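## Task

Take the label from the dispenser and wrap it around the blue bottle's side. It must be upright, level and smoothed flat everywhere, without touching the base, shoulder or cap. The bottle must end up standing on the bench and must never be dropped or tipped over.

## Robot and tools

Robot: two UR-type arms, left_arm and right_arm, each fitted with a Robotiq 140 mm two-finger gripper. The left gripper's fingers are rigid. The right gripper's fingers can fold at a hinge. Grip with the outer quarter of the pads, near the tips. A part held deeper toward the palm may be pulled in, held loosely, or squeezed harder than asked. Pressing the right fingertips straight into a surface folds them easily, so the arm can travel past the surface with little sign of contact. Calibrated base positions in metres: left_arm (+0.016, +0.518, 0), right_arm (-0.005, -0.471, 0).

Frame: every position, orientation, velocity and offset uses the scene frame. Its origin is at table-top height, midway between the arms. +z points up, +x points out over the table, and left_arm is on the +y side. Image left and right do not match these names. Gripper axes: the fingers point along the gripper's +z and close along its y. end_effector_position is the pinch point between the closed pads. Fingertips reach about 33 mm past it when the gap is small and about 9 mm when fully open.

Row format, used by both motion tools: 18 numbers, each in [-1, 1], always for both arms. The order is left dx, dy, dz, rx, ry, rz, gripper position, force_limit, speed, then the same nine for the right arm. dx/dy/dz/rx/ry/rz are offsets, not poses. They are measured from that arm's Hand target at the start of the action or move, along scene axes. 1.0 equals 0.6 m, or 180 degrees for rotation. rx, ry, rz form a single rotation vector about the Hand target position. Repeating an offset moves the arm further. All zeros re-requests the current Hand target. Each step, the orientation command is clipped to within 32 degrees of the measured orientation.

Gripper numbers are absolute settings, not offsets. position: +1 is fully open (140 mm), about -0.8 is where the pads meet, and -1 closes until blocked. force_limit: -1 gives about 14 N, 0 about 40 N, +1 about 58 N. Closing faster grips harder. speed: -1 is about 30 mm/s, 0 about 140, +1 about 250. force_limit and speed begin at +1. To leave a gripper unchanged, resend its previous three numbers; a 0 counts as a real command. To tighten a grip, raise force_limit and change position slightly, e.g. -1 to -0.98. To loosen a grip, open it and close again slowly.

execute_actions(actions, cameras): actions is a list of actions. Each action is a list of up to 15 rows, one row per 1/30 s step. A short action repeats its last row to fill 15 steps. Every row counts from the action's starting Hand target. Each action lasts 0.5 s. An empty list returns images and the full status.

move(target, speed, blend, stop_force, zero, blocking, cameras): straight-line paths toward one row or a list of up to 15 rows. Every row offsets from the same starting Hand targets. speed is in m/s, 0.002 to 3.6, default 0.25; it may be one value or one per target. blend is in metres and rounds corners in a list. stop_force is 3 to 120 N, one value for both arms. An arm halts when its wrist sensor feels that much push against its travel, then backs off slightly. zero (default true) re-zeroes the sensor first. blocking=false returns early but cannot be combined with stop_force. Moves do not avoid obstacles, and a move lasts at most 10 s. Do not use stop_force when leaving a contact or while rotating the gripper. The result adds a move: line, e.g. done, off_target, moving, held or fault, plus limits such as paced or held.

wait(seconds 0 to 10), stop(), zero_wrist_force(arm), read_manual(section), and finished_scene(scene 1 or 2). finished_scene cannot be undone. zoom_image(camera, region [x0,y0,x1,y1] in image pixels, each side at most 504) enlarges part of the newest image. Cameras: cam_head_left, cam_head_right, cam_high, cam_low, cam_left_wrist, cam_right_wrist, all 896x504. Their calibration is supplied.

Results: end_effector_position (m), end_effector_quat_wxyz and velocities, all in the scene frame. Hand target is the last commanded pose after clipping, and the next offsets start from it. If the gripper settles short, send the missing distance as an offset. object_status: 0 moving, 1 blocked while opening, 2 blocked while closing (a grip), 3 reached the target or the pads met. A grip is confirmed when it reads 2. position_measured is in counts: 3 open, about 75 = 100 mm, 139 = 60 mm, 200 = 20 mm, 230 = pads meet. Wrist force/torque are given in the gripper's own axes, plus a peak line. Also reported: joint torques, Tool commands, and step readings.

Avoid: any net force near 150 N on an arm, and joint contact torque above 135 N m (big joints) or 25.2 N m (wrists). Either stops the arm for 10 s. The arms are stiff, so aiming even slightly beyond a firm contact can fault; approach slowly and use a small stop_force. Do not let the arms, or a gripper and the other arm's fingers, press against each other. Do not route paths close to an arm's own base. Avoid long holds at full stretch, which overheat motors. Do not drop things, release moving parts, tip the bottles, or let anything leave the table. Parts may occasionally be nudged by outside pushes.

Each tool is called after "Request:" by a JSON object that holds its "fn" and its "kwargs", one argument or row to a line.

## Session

Scene 1 solved. Looking at scene 2.

Request:
{"fn": "execute_actions", "kwargs": {
  "actions": [],
  "cameras": ["all"]
}}

Scene clock: 0.00 s.
left_arm: end_effector_position=(+0.3289, +0.1477, +0.2984) position_measured=3 object_status=3 end_effector_quat_wxyz=(-0.360, +0.239, +0.896, -0.103) | right_arm: end_effector_position=(+0.4956, -0.9592, +0.1696) position_measured=3 object_status=3 end_effector_quat_wxyz=(+0.276, +0.843, -0.197, +0.418)
Joint positions: left_arm=[-0.802 -1.201 1.156 -0.95 -2.11 -0.13] | right_arm=[-1.102 -1.238 2.216 -3.585 -1.354 2.661]
Joint velocities: within noise
Joint torques (N m): no reading
Wrist force (N): no reading
Wrist torque (N m): no reading
Wrist force, peak (N): no reading
Hand target: left_arm +0.3289, +0.1477, +0.2984; -0.360, +0.239, +0.896, -0.103 | right_arm +0.4956, -0.9592, +0.1696; +0.276, +0.843, -0.197, +0.418
Tool commands: left_gripper/position=+1.0 left_gripper/force_limit=+1.0 left_gripper/speed=+1.0 right_gripper/position=+1.0 right_gripper/force_limit=+1.0 right_gripper/speed=+1.0
camera_calibration:
cam_left_wrist: T_world_to_cam=[[0.344761, 0.866065, -0.362038, -0.125333], [0.826716, -0.462823, -0.3199, -0.107159], [-0.444613, -0.189013, -0.875553, 0.577202], [0, 0, 0, 1]] pos_world=[0.388432, 0.16805, 0.425715]
cam_right_wrist: T_world_to_cam=[[-0.572385, -0.765, 0.295212, -0.490882], [-0.736577, 0.321484, -0.595066, 0.781561], [0.36032, -0.558053, -0.747494, -0.441596], [0, 0, 0, 1]] pos_world=[0.453822, -0.873218, 0.279905]

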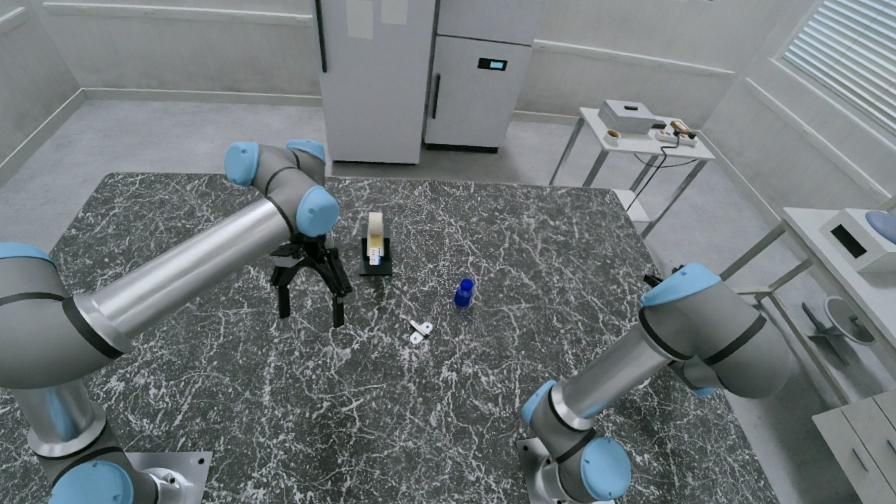

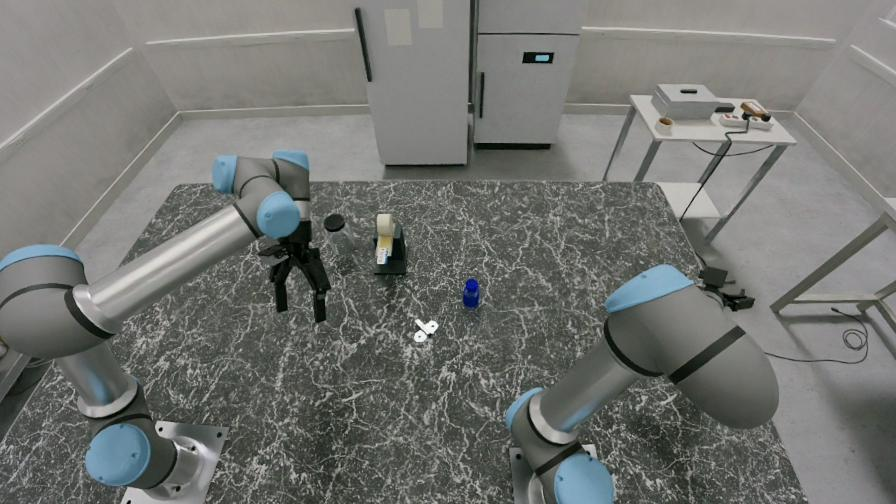

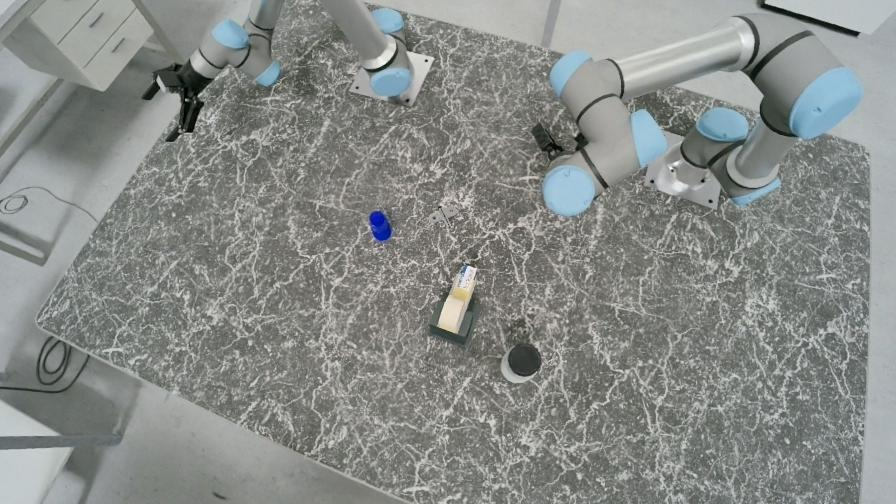

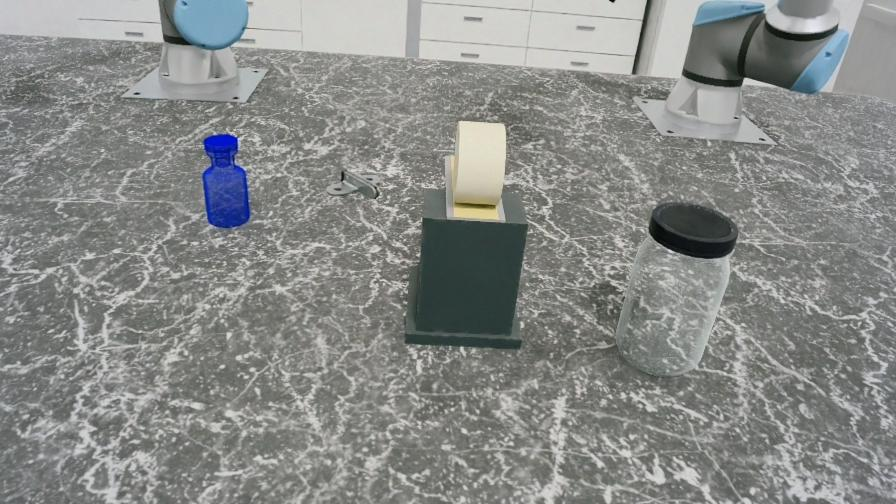

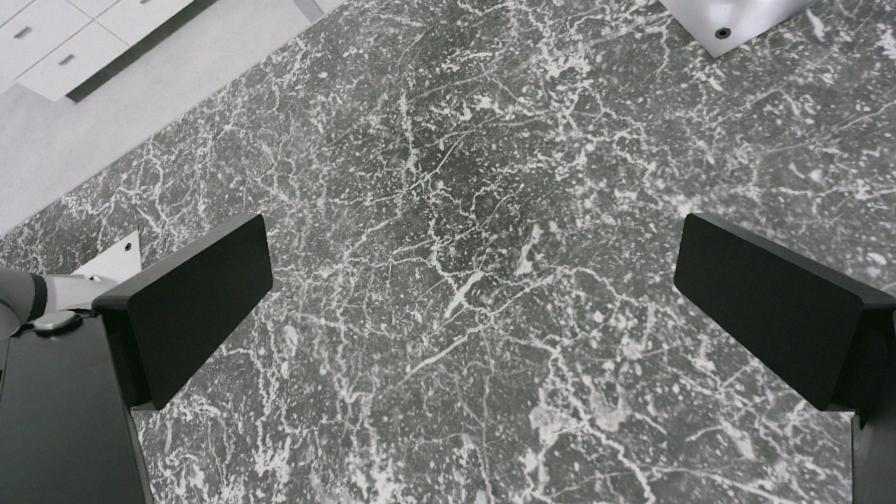

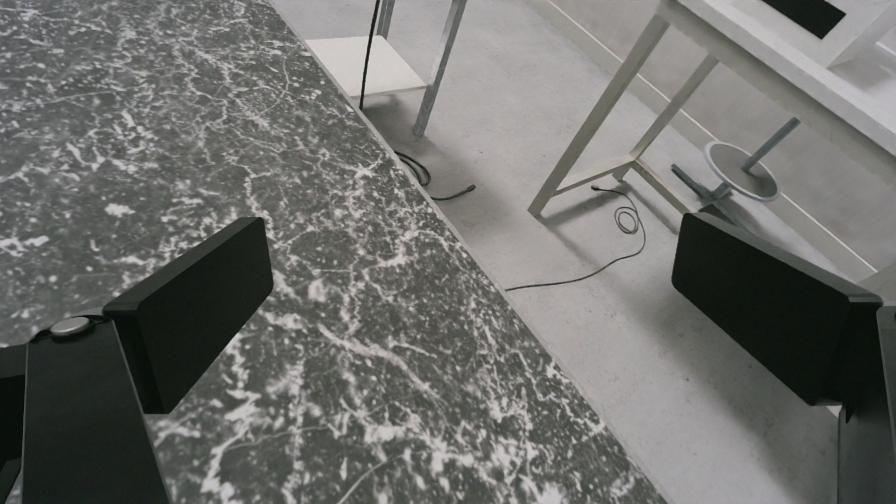

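Request:
{"fn": "zoom_image", "kwargs": {
  "camera": "cam_head_right",
  "region": [360, 200, 420, 280]
}}

Request:
{"fn": "zoom_image", "kwargs": {
  "camera": "cam_high",
  "region": [420, 250, 500, 350]
}}

Request:
{"fn": "zoom_image", "kwargs": {
  "camera": "cam_low",
  "region": [180, 120, 270, 240]
}}

Request:
{"fn": "zoom_image", "kwargs": {
  "camera": "cam_head_left",
  "region": [350, 200, 410, 280]
}}

Scaled by 6.300.

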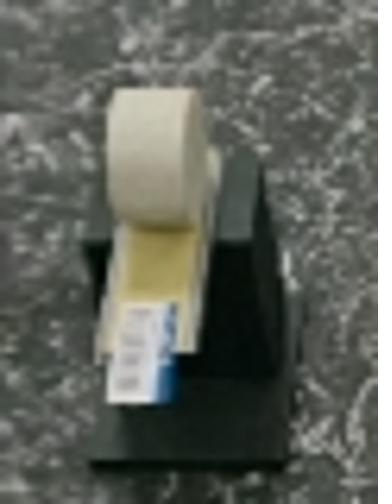

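Scaled by 5.040.

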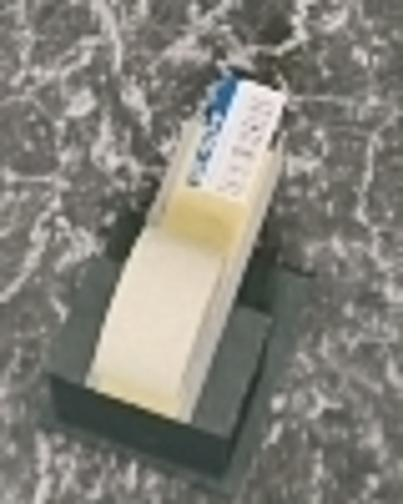

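Scaled by 4.200.

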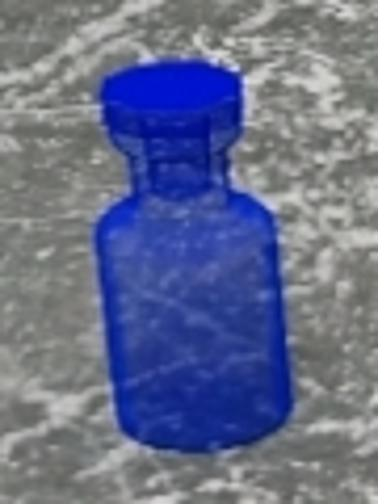

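Scaled by 6.300.

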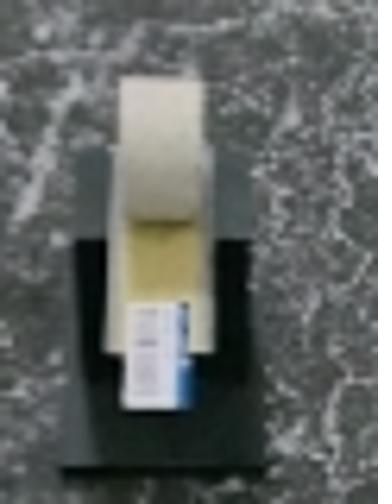

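Request:
{"fn": "move", "kwargs": {
  "target": [0.3707, -0.2112, -0.181, 0.0406, -0.3456, 0.1716, 1, 0, 0, -0.076, 0.5987, 0.2173, -0.0788, 0.385, 0.5768, 1, 0, -1],
  "speed": 0.5,
  "cameras": ["cam_left_wrist"]
}}

Scene clock: 230.13 s.
left_arm: end_effector_position=(+0.5511, +0.0210, +0.1896) position_measured=3 object_status=3 end_effector_quat_wxyz=(+0.174, +0.000, +0.985, +0.000) | right_arm: end_effector_position=(+0.4501, -0.6000, +0.3000) position_measured=3 object_status=3 end_effector_quat_wxyz=(+0.000, +0.707, +0.707, +0.000)
Joint positions: left_arm=[-1.051 -1.178 1.411 -1.979 -1.268 -1.036] | right_arm=[-0.602 -1.658 1.594 -1.506 -1.57 1.009]
Joint torques (N m): left_arm=[7.3 -55.66 -38.25 -3.09 2.9 -0.12] | right_arm=[3.83 -25.37 -21.54 -0.76 -0.82 -0.03]
Wrist force (N): left_arm=[-1.3 1.1 -0.2] | right_arm=[0.2 0.2 -1.7]
Wrist torque (N m): left_arm=[0.20 0.25 0.13] | right_arm=[0.19 -0.06 -0.09]
Wrist force, peak (N): left_arm=[-1.5 1.3 -0.1] | right_arm=[2.0 0.8 -2.2]
Hand target: left_arm +0.5513, +0.0210, +0.1898; +0.174, +0.000, +0.985, +0.000 | right_arm +0.4500, -0.6000, +0.3000; +0.000, +0.707, +0.707, +0.000
Off the commanded pose: left_arm 0.000 m, 0 deg | right_arm 0.000 m, 0 deg.
move: done
camera_calibration:
cam_left_wrist: T_world_to_cam=[[0.000790328, 0.999941, -0.0108002, -0.0113744], [0.769367, 0.00629122, 0.638776, -0.544335], [0.638807, -0.00881414, -0.769317, -0.0642397], [0, 0, 0, 1]] pos_world=[0.459839, 0.014232, 0.298165]
Images, in order (width x height): cam_left_wrist 896x504.

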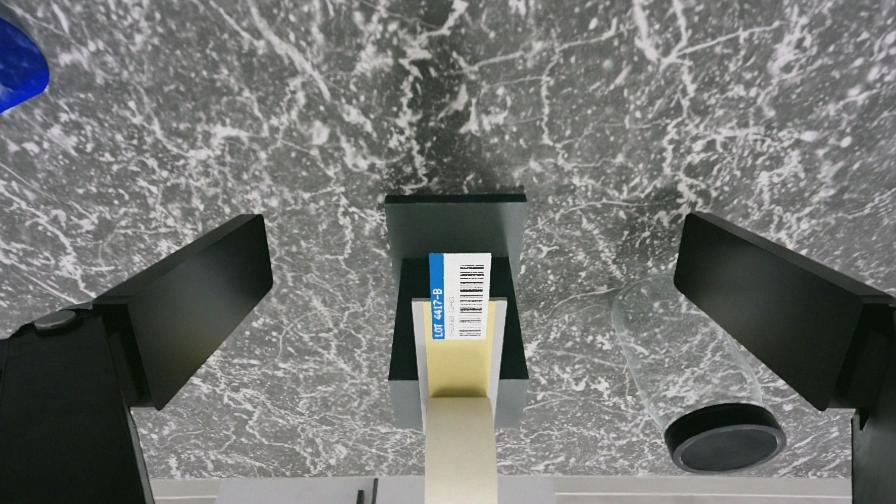

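Request:
{"fn": "move", "kwargs": {
  "target": [
    [0.0478, 0.115, 0.1503, -0.0663, -0.0663, -0.4966, 1, 0, 0, -0.0767, 0.4617, -0.2033, -0.0838, -0.1451, 0.6541, 1, 0, -1],
    [0.1295, 0.141, -0.033, -0.0663, -0.0663, -0.4966, 1, 0, 0, -0.0767, 0.4617, -0.2033, -0.0838, -0.1451, 0.6541, 1, 0, -1]
  ],
  "speed": 0.5,
  "blend": [0.03, 0],
  "cameras": ["cam_left_wrist", "cam_right_wrist"]
}}

Scene clock: 293.63 s.
left_arm: end_effector_position=(+0.6290, +0.1055, +0.1702) position_measured=3 object_status=3 end_effector_quat_wxyz=(+0.214, +0.674, +0.674, -0.214) | right_arm: end_effector_position=(+0.4039, -0.3229, +0.1780) position_measured=3 object_status=3 end_effector_quat_wxyz=(+0.209, -0.252, +0.943, +0.056)
Joint positions: left_arm=[-0.556 -1.112 1.517 -2.338 -2.079 0.907] | right_arm=[-0.217 -2.042 2.339 -2.209 -1.295 -0.653]
Joint torques (N m): left_arm=[0.34 -37.91 -12.78 -4.86 1.21 0.12] | right_arm=[-13.25 -12.54 -40.34 -3.34 -0.5 -1.23]
Wrist force (N): left_arm=[-1.9 1.0 0.6] | right_arm=[0.0 0.2 -1.7]
Wrist torque (N m): left_arm=[0.24 0.41 0.34] | right_arm=[0.26 -0.06 -0.17]
Wrist force, peak (N): left_arm=[-4.9 0.2 -2.7] | right_arm=[-1.5 0.7 -2.1]
Hand target: left_arm +0.6290, +0.1056, +0.1700; +0.214, +0.674, +0.674, -0.214 | right_arm +0.4040, -0.3229, +0.1780; +0.209, -0.252, +0.943, +0.056
Off the commanded pose: left_arm 0.000 m, 0 deg | right_arm 0.000 m, 0 deg.
move: done
camera_calibration:
cam_left_wrist: T_world_to_cam=[[0.999942, -0.00270869, -0.0104486, -0.618974], [0.00699611, -0.574508, 0.818469, -0.0820822], [-0.00821979, -0.818494, -0.574456, 0.331098], [0, 0, 0, 1]] pos_world=[0.622234, 0.222168, 0.250915]
cam_right_wrist: T_world_to_cam=[[-0.493537, 0.869661, 0.010563, 0.487663], [0.616669, 0.341347, 0.709367, -0.257972], [0.613303, 0.356612, -0.70476, 0.138367], [0, 0, 0, 1]] pos_world=[0.314902, -0.385387, 0.275362]
Images, in order (width x height): cam_left_wrist 896x504, cam_right_wrist 896x504.

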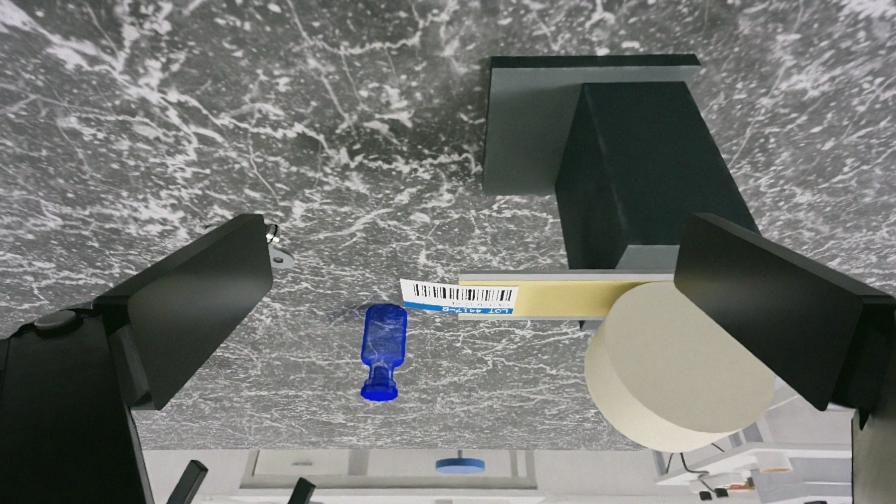

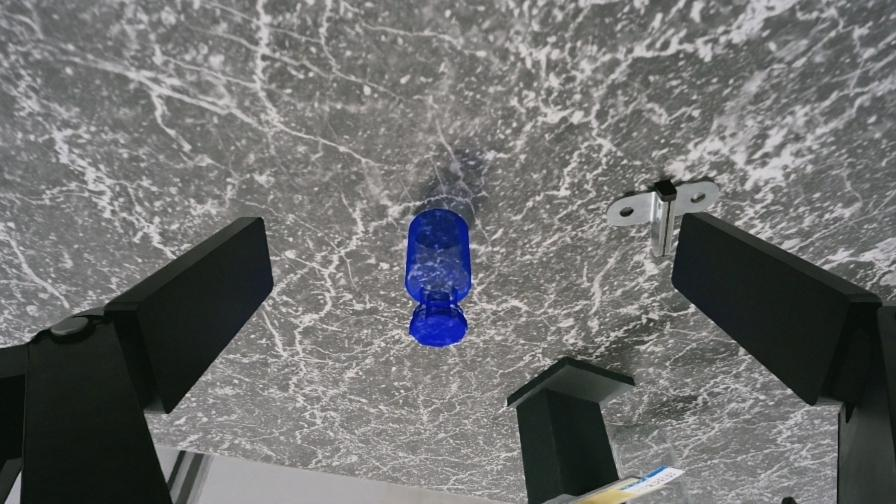

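Request:
{"fn": "zoom_image", "kwargs": {
  "camera": "cam_left_wrist",
  "region": [350, 250, 600, 410]
}}

Request:
{"fn": "zoom_image", "kwargs": {
  "camera": "cam_right_wrist",
  "region": [390, 190, 490, 360]
}}

Request:
{"fn": "zoom_image", "kwargs": {
  "camera": "cam_right_wrist",
  "region": [490, 340, 700, 504]
}}

Scaled by 2.016.

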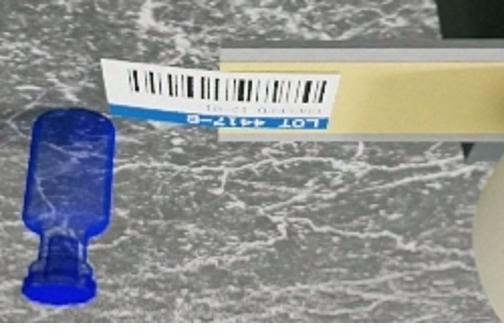

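Scaled by 2.965.

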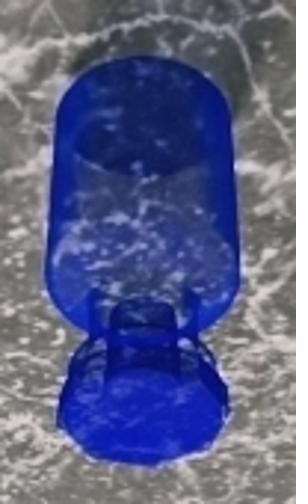

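Scaled by 2.400.

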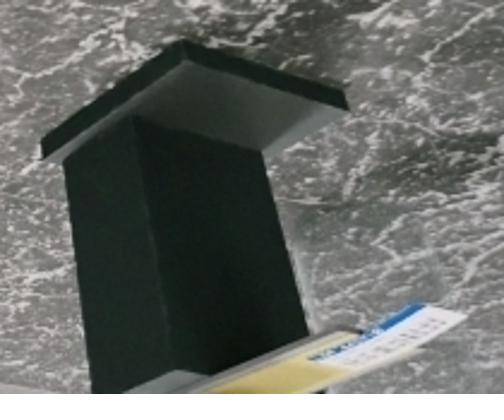

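Request:
{"fn": "move", "kwargs": {
  "target": [-0.0083, 0.0573, -0.0133, -0.111, 0, 0, 1, 0, 0, 0.2093, 0.0885, 0.0267, 0, 0, 0, 1, 0, -1],
  "speed": 0.3,
  "cameras": ["cam_left_wrist", "cam_right_wrist"]
}}

Scene clock: 491.30 s.
left_arm: end_effector_position=(+0.6240, +0.1399, +0.1619) position_measured=3 object_status=3 end_effector_quat_wxyz=(+0.327, +0.626, +0.627, -0.328) | right_arm: end_effector_position=(+0.5294, -0.2698, +0.1939) position_measured=3 object_status=3 end_effector_quat_wxyz=(+0.209, -0.252, +0.943, +0.056)
Joint positions: left_arm=[-0.403 -1.052 1.716 -2.761 -2.421 0.913] | right_arm=[-0.034 -1.652 2.037 -2.341 -1.36 -0.477]
Joint torques (N m): left_arm=[4.97 -49.61 -29.85 -4.43 -3.23 1.39] | right_arm=[-10.86 -10.47 -36.98 -2.48 2.27 0.49]
Wrist force (N): left_arm=[-2.4 0.6 0.8] | right_arm=[-0.1 0.0 -1.1]
Wrist torque (N m): left_arm=[0.21 0.52 0.35] | right_arm=[0.18 -0.03 -0.07]
Wrist force, peak (N): left_arm=[-4.0 0.9 0.9] | right_arm=[3.1 0.4 -2.3]
Hand target: left_arm +0.6240, +0.1399, +0.1620; +0.327, +0.626, +0.627, -0.328 | right_arm +0.5295, -0.2698, +0.1940; +0.209, -0.252, +0.943, +0.056
Off the commanded pose: left_arm 0.000 m, 0 deg | right_arm 0.000 m, 0 deg.
move: done
camera_calibration:
cam_left_wrist: T_world_to_cam=[[0.999939, -0.00625578, -0.00914006, -0.613653], [0.00719453, -0.26056, 0.965431, -0.123475], [-0.00842106, -0.965437, -0.260499, 0.324296], [0, 0, 0, 1]] pos_world=[0.617234, 0.277076, 0.198077]
cam_right_wrist: T_world_to_cam=[[-0.493726, 0.869554, 0.0105345, 0.503225], [0.616644, 0.341533, 0.7093, -0.36471], [0.613176, 0.356696, -0.704829, 0.0537355], [0, 0, 0, 1]] pos_world=[0.440402, -0.332188, 0.291262]
Images, in order (width x height): cam_left_wrist 896x504, cam_right_wrist 896x504.

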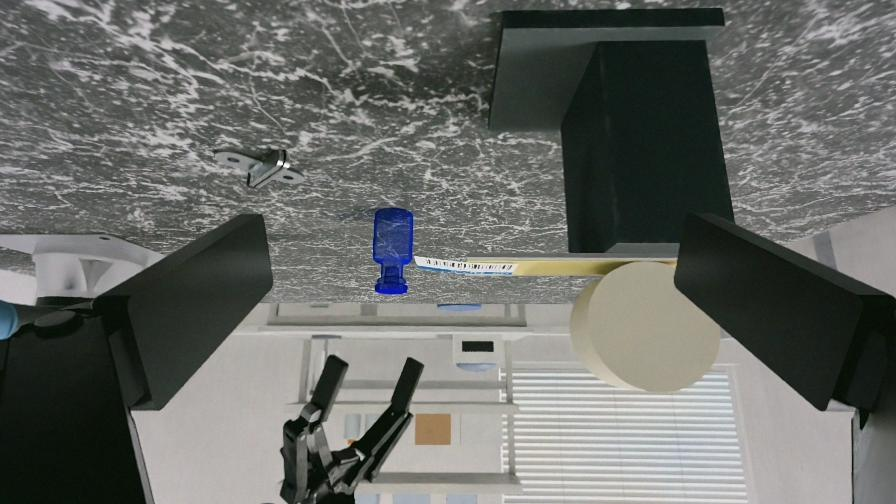

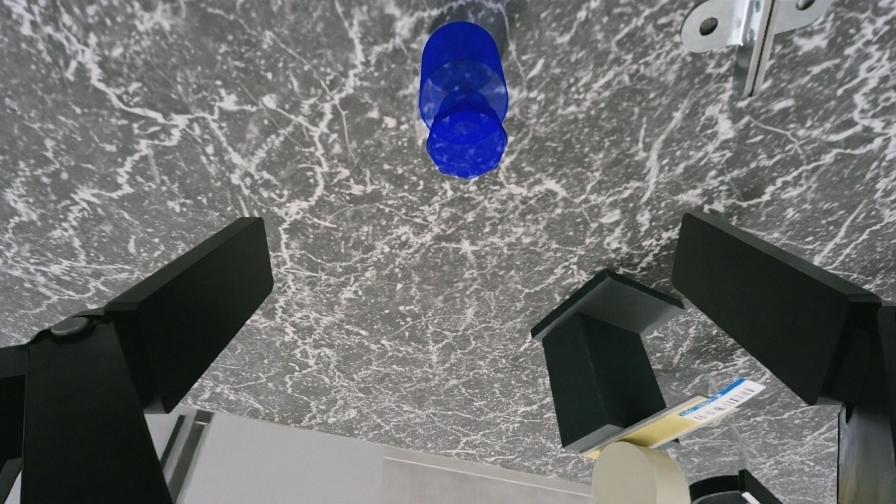

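Request:
{"fn": "zoom_image", "kwargs": {
  "camera": "cam_right_wrist",
  "region": [400, 10, 530, 190]
}}

Request:
{"fn": "zoom_image", "kwargs": {
  "camera": "cam_right_wrist",
  "region": [580, 360, 780, 480]
}}

Request:
{"fn": "zoom_image", "kwargs": {
  "camera": "cam_left_wrist",
  "region": [350, 195, 550, 305]
}}

Scaled by 2.800.

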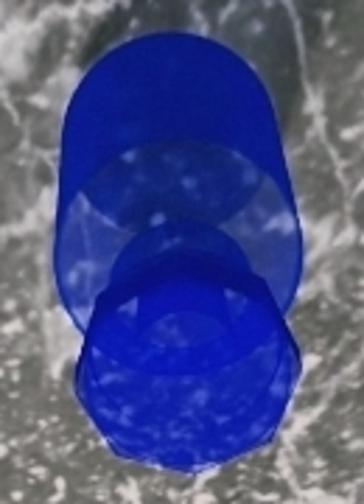

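Scaled by 2.520.

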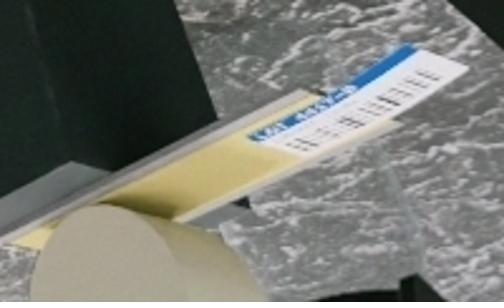

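Scaled by 2.520.

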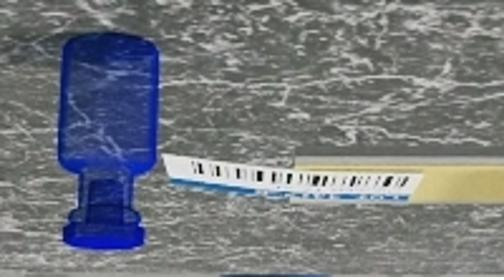

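Request:
{"fn": "move", "kwargs": {
  "target": [
    [0, 0, 0, 0, 0, 0, 1, 0, 0, -0.002, 0.0055, -0.0483, 0, 0, -0.1028, 0.17, 1, -1],
    [0, 0, 0, 0, 0, 0, 1, 0, 0, -0.002, 0.0055, -0.1312, 0, 0, -0.1028, 0.17, 1, -1]
  ],
  "speed": [0.2, 0.1],
  "cameras": ["cam_left_wrist", "cam_right_wrist", "cam_low"]
}}

Scene clock: 557.87 s.
left_arm: end_effector_position=(+0.6240, +0.1399, +0.1620) position_measured=3 object_status=3 end_effector_quat_wxyz=(+0.327, +0.626, +0.627, -0.328) | right_arm: end_effector_position=(+0.5283, -0.2665, +0.1153) position_measured=108 object_status=0 end_effector_quat_wxyz=(+0.215, -0.097, +0.971, +0.022)
Joint positions: left_arm=[-0.403 -1.052 1.716 -2.761 -2.421 0.913] | right_arm=[0.069 -1.536 2.168 -2.638 -1.532 -0.083]
Joint torques (N m): left_arm=[6.03 -39.32 -31.36 -4.89 -3.06 0.72] | right_arm=[-4.86 -18.71 -36.79 -5.66 -1.42 1.22]
Wrist force (N): left_arm=[-2.2 0.7 1.0] | right_arm=[-0.3 0.5 -2.0]
Wrist torque (N m): left_arm=[0.22 0.47 0.35] | right_arm=[0.31 0.00 -0.11]
Wrist force, peak (N): left_arm=[-2.7 0.6 0.8] | right_arm=[-0.9 0.1 -3.4]
Hand target: left_arm +0.6240, +0.1399, +0.1620; +0.327, +0.626, +0.627, -0.328 | right_arm +0.5283, -0.2665, +0.1153; +0.215, -0.097, +0.971, +0.022
Off the commanded pose: left_arm 0.000 m, 0 deg | right_arm 0.000 m, 0 deg.
move: done
camera_calibration:
cam_left_wrist: T_world_to_cam=[[0.999941, -0.00621146, -0.00892011, -0.613709], [0.00699534, -0.260373, 0.965483, -0.123415], [-0.00831961, -0.965488, -0.260314, 0.324211], [0, 0, 0, 1]] pos_world=[0.617234, 0.277077, 0.198077]
cam_right_wrist: T_world_to_cam=[[-0.192038, 0.981331, 0.0105514, 0.371087], [0.693032, 0.127992, 0.709454, -0.406711], [0.694858, 0.143554, -0.704673, -0.102126], [0, 0, 0, 1]] pos_world=[0.42409, -0.297443, 0.212661]
Images, in order (width x height): cam_low 896x504, cam_left_wrist 896x504, cam_right_wrist 896x504.

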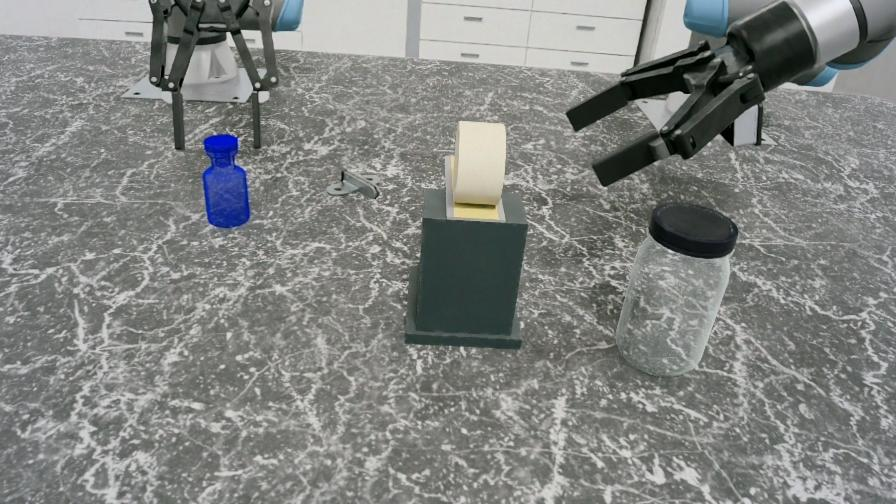

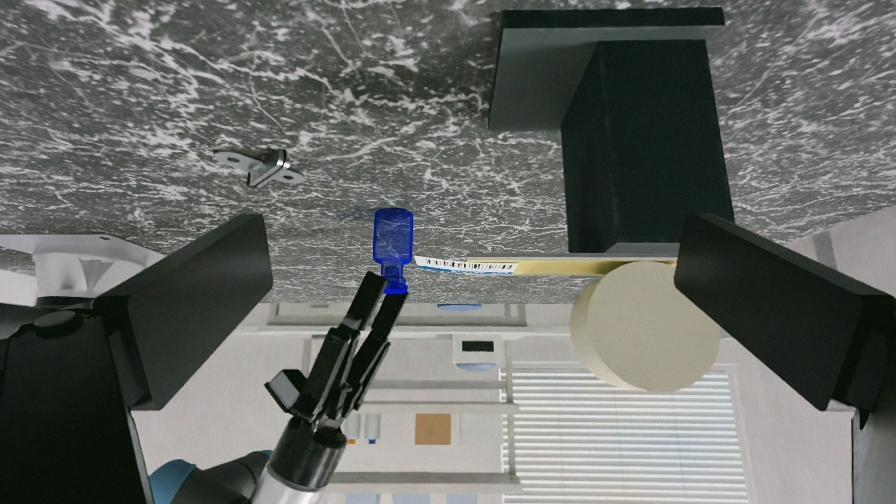

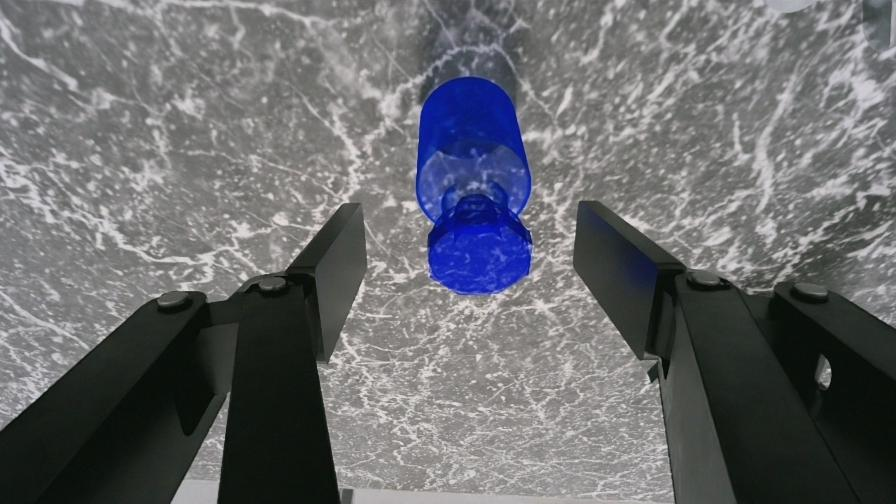

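Request:
{"fn": "move", "kwargs": {
  "target": [0, 0, 0, 0, 0, 0, 1, 0, 0, -0.0013, 0.0065, 0, 0, 0, 0, 0.0, 1, -1],
  "speed": 0.05,
  "cameras": ["cam_right_wrist"]
}}

Request:
{"fn": "zoom_image", "kwargs": {
  "camera": "cam_right_wrist",
  "region": [340, 70, 620, 310]
}}

Scene clock: 577.60 s.
left_arm: end_effector_position=(+0.6240, +0.1399, +0.1620) position_measured=3 object_status=3 end_effector_quat_wxyz=(+0.327, +0.626, +0.627, -0.328) | right_arm: end_effector_position=(+0.5275, -0.2626, +0.1153) position_measured=129 object_status=3 end_effector_quat_wxyz=(+0.215, -0.097, +0.971, +0.022)
Joint positions: left_arm=[-0.403 -1.052 1.716 -2.761 -2.421 0.913] | right_arm=[0.079 -1.534 2.166 -2.638 -1.536 -0.074]
Joint torques (N m): left_arm=[6.04 -38.91 -29.29 -4.88 -3.16 -0.09] | right_arm=[-2.42 -17.38 -33.19 -5.51 -0.71 -0.2]
Wrist force (N): left_arm=[-2.5 0.5 0.8] | right_arm=[-0.1 0.4 -1.8]
Wrist torque (N m): left_arm=[0.19 0.55 0.34] | right_arm=[0.30 -0.04 -0.19]
Wrist force, peak (N): left_arm=[-2.6 0.6 1.1] | right_arm=[-0.1 0.4 -2.2]
Hand target: left_arm +0.6240, +0.1399, +0.1620; +0.327, +0.626, +0.627, -0.328 | right_arm +0.5276, -0.2626, +0.1153; +0.215, -0.097, +0.971, +0.022
Off the commanded pose: left_arm 0.000 m, 0 deg | right_arm 0.000 m, 0 deg.
move: done
camera_calibration:
cam_right_wrist: T_world_to_cam=[[-0.192105, 0.981319, 0.0104804, 0.367048], [0.693063, 0.128099, 0.709404, -0.40664], [0.694809, 0.143543, -0.704724, -0.102116], [0, 0, 0, 1]] pos_world=[0.42329, -0.293443, 0.212662]
Images, in order (width x height): cam_right_wrist 896x504.

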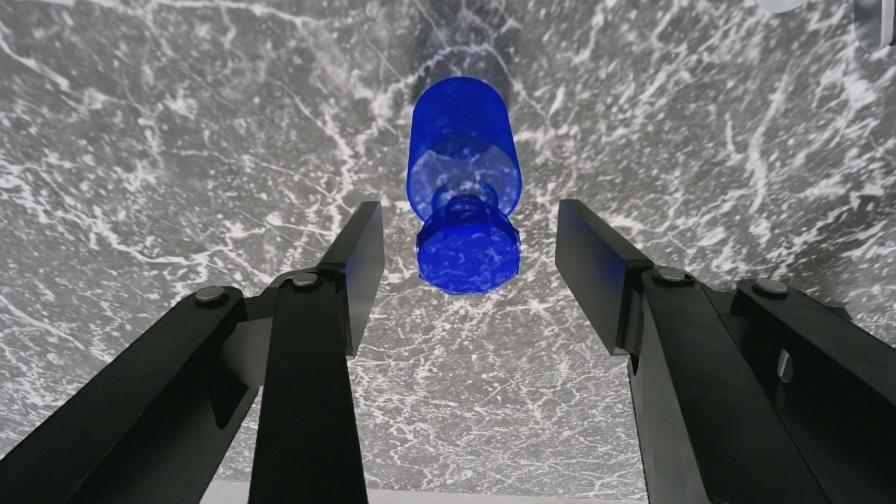

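Scaled by 1.800.

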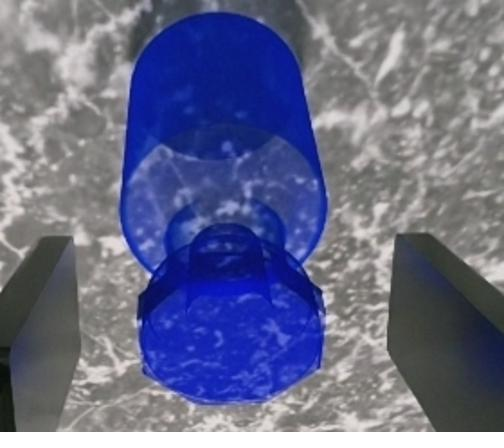

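Request:
{"fn": "move", "kwargs": {
  "target": [0, 0, 0, 0, 0, 0, 1, 0, 0, 0, 0, 0, 0, 0, 0, -1, 1, -1],
  "cameras": ["cam_left_wrist", "cam_right_wrist"]
}}

Scene clock: 589.20 s.
left_arm: end_effector_position=(+0.6240, +0.1399, +0.1620) position_measured=3 object_status=3 end_effector_quat_wxyz=(+0.327, +0.626, +0.627, -0.328) | right_arm: end_effector_position=(+0.5276, -0.2626, +0.1153) position_measured=177 object_status=0 end_effector_quat_wxyz=(+0.215, -0.097, +0.971, +0.022)
Joint positions: left_arm=[-0.403 -1.052 1.716 -2.761 -2.421 0.913] | right_arm=[0.079 -1.534 2.166 -2.638 -1.536 -0.074]
Joint torques (N m): left_arm=[5.99 -38.73 -25.97 -4.87 -3.15 -0.05] | right_arm=[-12.46 -25.28 -9.97 -2.79 1.3 -0.69]
Wrist force (N): left_arm=[-2.4 0.6 0.8] | right_arm=[-3.4 0.3 -11.8]
Wrist torque (N m): left_arm=[0.20 0.52 0.35] | right_arm=[0.38 -0.01 -0.22]
Wrist force, peak (N): left_arm=[-2.6 0.6 1.0] | right_arm=[-3.4 0.2 -11.9]
Hand target: left_arm +0.6240, +0.1399, +0.1620; +0.327, +0.626, +0.627, -0.328 | right_arm +0.5276, -0.2626, +0.1153; +0.215, -0.097, +0.971, +0.022
Off the commanded pose: left_arm 0.000 m, 0 deg | right_arm 0.000 m, 0 deg.
move: done
camera_calibration:
cam_left_wrist: T_world_to_cam=[[0.999941, -0.00621146, -0.00892011, -0.613709], [0.00699534, -0.260373, 0.965483, -0.123415], [-0.00831961, -0.965488, -0.260314, 0.324211], [0, 0, 0, 1]] pos_world=[0.617234, 0.277077, 0.198077]
cam_right_wrist: T_world_to_cam=[[-0.192105, 0.981319, 0.0104804, 0.367147], [0.693063, 0.128099, 0.709404, -0.406627], [0.694809, 0.143543, -0.704724, -0.102102], [0, 0, 0, 1]] pos_world=[0.42329, -0.293543, 0.212662]
Images, in order (width x height): cam_left_wrist 896x504, cam_right_wrist 896x504.

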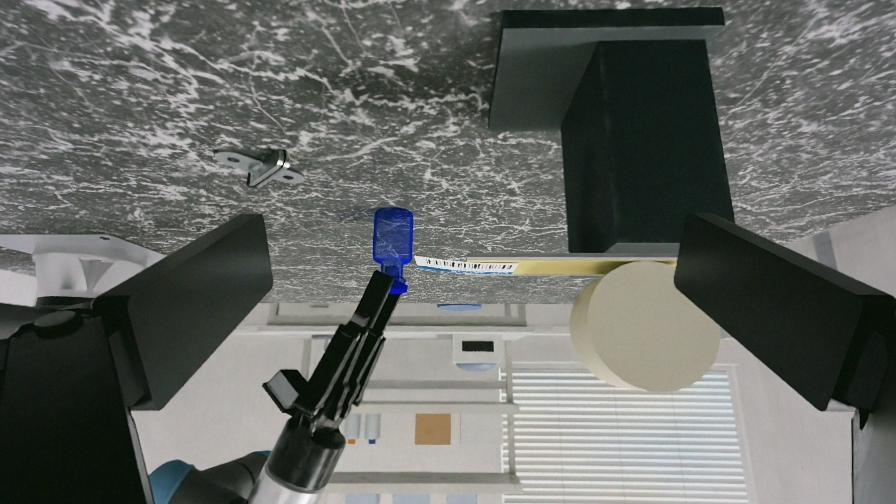

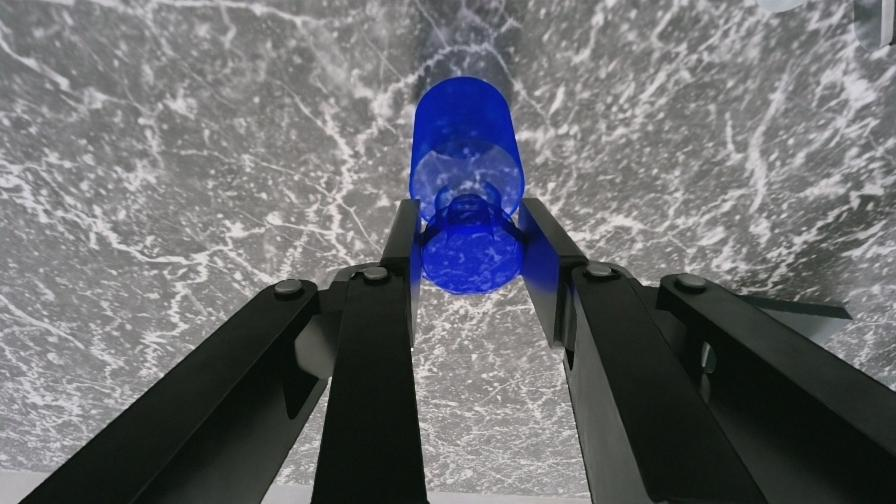

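Request:
{"fn": "wait", "kwargs": {
  "seconds": 1.0,
  "cameras": ["cam_right_wrist"]
}}

Request:
{"fn": "zoom_image", "kwargs": {
  "camera": "cam_right_wrist",
  "region": [380, 70, 560, 310]
}}

Scene clock: 594.93 s.
left_arm: end_effector_position=(+0.6240, +0.1399, +0.1620) position_measured=3 object_status=3 end_effector_quat_wxyz=(+0.327, +0.626, +0.627, -0.328) | right_arm: end_effector_position=(+0.5276, -0.2626, +0.1153) position_measured=177 object_status=2 end_effector_quat_wxyz=(+0.215, -0.097, +0.971, +0.022)
Joint positions: left_arm=[-0.403 -1.052 1.716 -2.761 -2.421 0.913] | right_arm=[0.079 -1.534 2.166 -2.638 -1.536 -0.074]
Joint torques (N m): left_arm=[5.73 -38.82 -23.21 -4.75 -3.18 -0.13] | right_arm=[-12.43 -11.44 -9.5 -0.55 1.27 -0.48]
Wrist force (N): left_arm=[-2.5 0.6 0.7] | right_arm=[-3.3 0.2 -11.6]
Wrist torque (N m): left_arm=[0.20 0.55 0.34] | right_arm=[0.37 -0.03 -0.22]
Wrist force, peak (N): left_arm=[-2.6 0.6 0.9] | right_arm=[-3.5 0.2 -12.0]
Hand target: left_arm +0.6240, +0.1399, +0.1620; +0.327, +0.626, +0.627, -0.328 | right_arm +0.5276, -0.2626, +0.1153; +0.215, -0.097, +0.971, +0.022
Tool commands: left_gripper/position=+1.0 left_gripper/force_limit=+0.0 left_gripper/speed=+0.0 right_gripper/position=-1.0 right_gripper/force_limit=+1.0 right_gripper/speed=-1.0
Off the commanded pose: left_arm 0.000 m, 0 deg | right_arm 0.000 m, 0 deg.
wait: 1.00 s; at rest from the start
camera_calibration:
cam_right_wrist: T_world_to_cam=[[-0.192091, 0.981321, 0.0104943, 0.367139], [0.693067, 0.12808, 0.709404, -0.406634], [0.694809, 0.143543, -0.704724, -0.102102], [0, 0, 0, 1]] pos_world=[0.42329, -0.293543, 0.212662]
Images, in order (width x height): cam_right_wrist 896x504.

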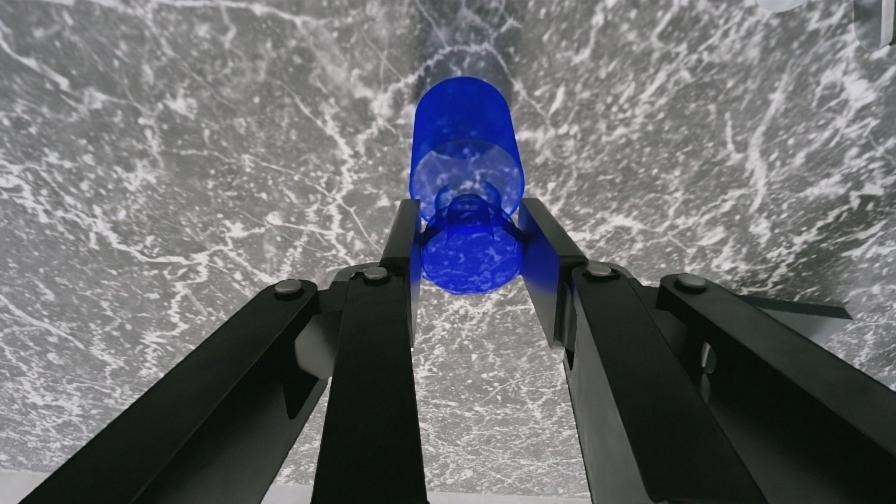

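Scaled by 2.100.

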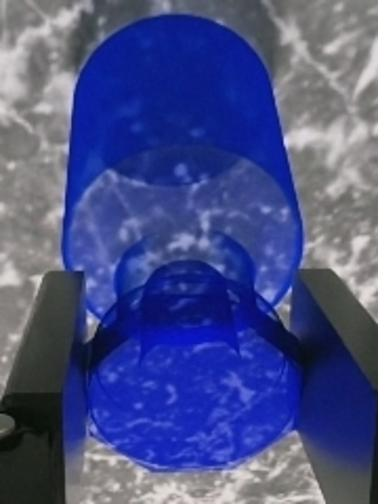

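Request:
{"fn": "move", "kwargs": {
  "target": [0, 0, 0, 0, 0, 0, 1, 0, 0, 0, 0, 0.1, 0, 0, 0, -1, 1, -1],
  "speed": 0.06,
  "cameras": ["cam_left_wrist", "cam_right_wrist"]
}}

Request:
{"fn": "zoom_image", "kwargs": {
  "camera": "cam_right_wrist",
  "region": [380, 70, 560, 310]
}}

Request:
{"fn": "zoom_image", "kwargs": {
  "camera": "cam_left_wrist",
  "region": [340, 200, 540, 340]
}}

Scene clock: 602.53 s.
left_arm: end_effector_position=(+0.6240, +0.1399, +0.1620) position_measured=3 object_status=3 end_effector_quat_wxyz=(+0.327, +0.626, +0.627, -0.328) | right_arm: end_effector_position=(+0.5276, -0.2626, +0.1755) position_measured=177 object_status=2 end_effector_quat_wxyz=(+0.215, -0.097, +0.971, +0.022)
Joint positions: left_arm=[-0.403 -1.052 1.716 -2.761 -2.421 0.913] | right_arm=[0.079 -1.619 2.072 -2.459 -1.536 -0.074]
Joint torques (N m): left_arm=[5.55 -38.52 -20.26 -4.85 -3.18 -0.02] | right_arm=[-8.69 -14.07 -11.62 -4.53 0.94 0.64]
Wrist force (N): left_arm=[-2.5 0.6 0.7] | right_arm=[0.8 0.2 -0.4]
Wrist torque (N m): left_arm=[0.20 0.55 0.35] | right_arm=[0.20 -0.03 -0.23]
Wrist force, peak (N): left_arm=[-2.7 0.7 0.9] | right_arm=[-3.6 0.4 -12.1]
Hand target: left_arm +0.6240, +0.1399, +0.1620; +0.327, +0.626, +0.627, -0.328 | right_arm +0.5276, -0.2626, +0.1753; +0.215, -0.097, +0.971, +0.022
Off the commanded pose: left_arm 0.000 m, 0 deg | right_arm 0.000 m, 0 deg.
move: done
camera_calibration:
cam_left_wrist: T_world_to_cam=[[0.999941, -0.00621146, -0.00892011, -0.613709], [0.00699534, -0.260373, 0.965483, -0.123415], [-0.00831961, -0.965488, -0.260314, 0.324211], [0, 0, 0, 1]] pos_world=[0.617234, 0.277077, 0.198077]
cam_right_wrist: T_world_to_cam=[[-0.19204, 0.981331, 0.0104971, 0.366508], [0.692829, 0.127991, 0.709652, -0.449331], [0.69506, 0.143554, -0.704474, -0.0599896], [0, 0, 0, 1]] pos_world=[0.423391, -0.293543, 0.27276]
Images, in order (width x height): cam_left_wrist 896x504, cam_right_wrist 896x504.

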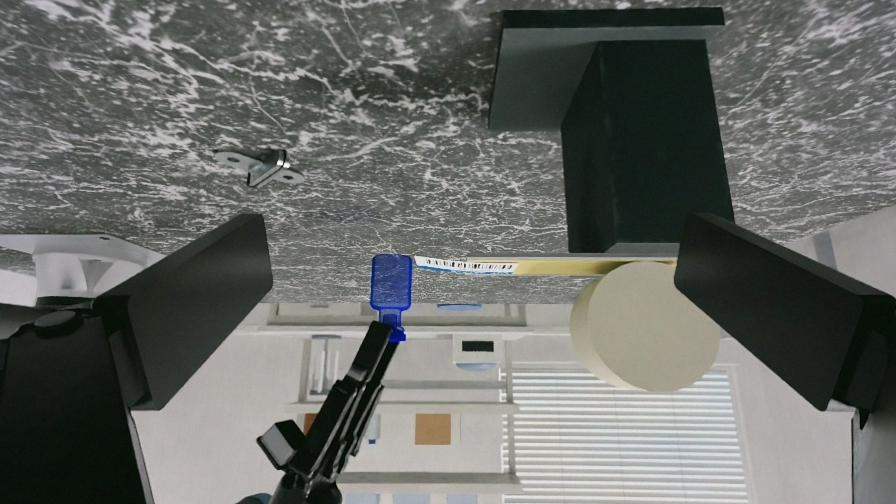

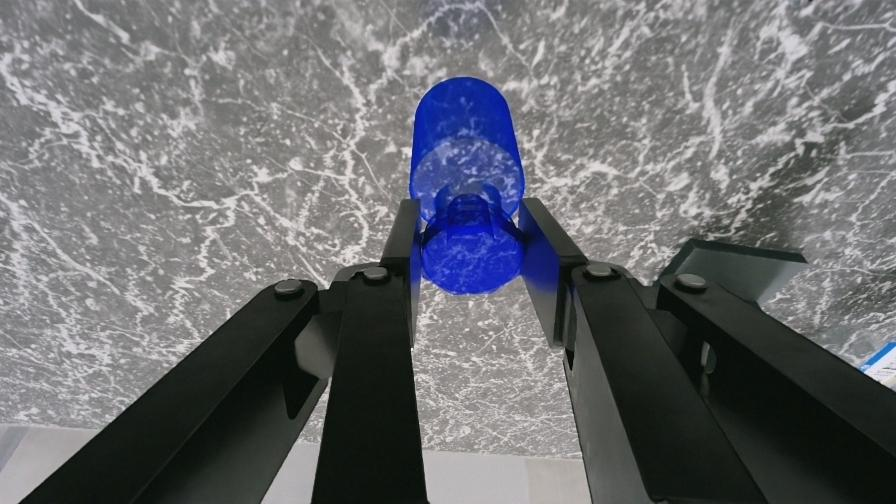

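Scaled by 2.100.

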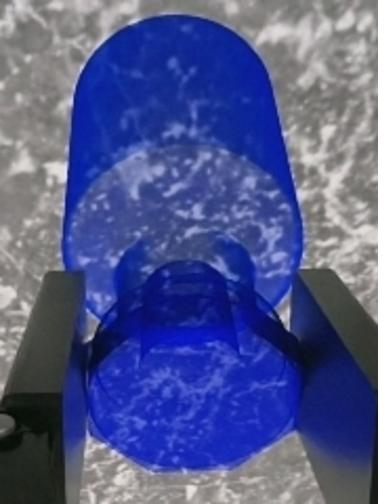

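Scaled by 2.520.

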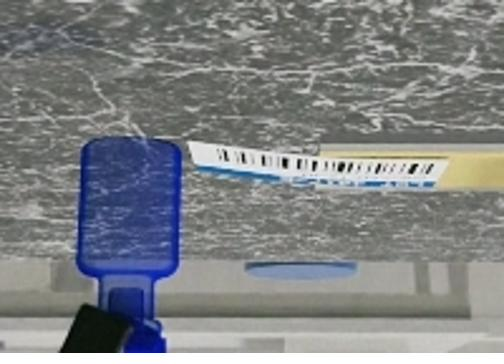

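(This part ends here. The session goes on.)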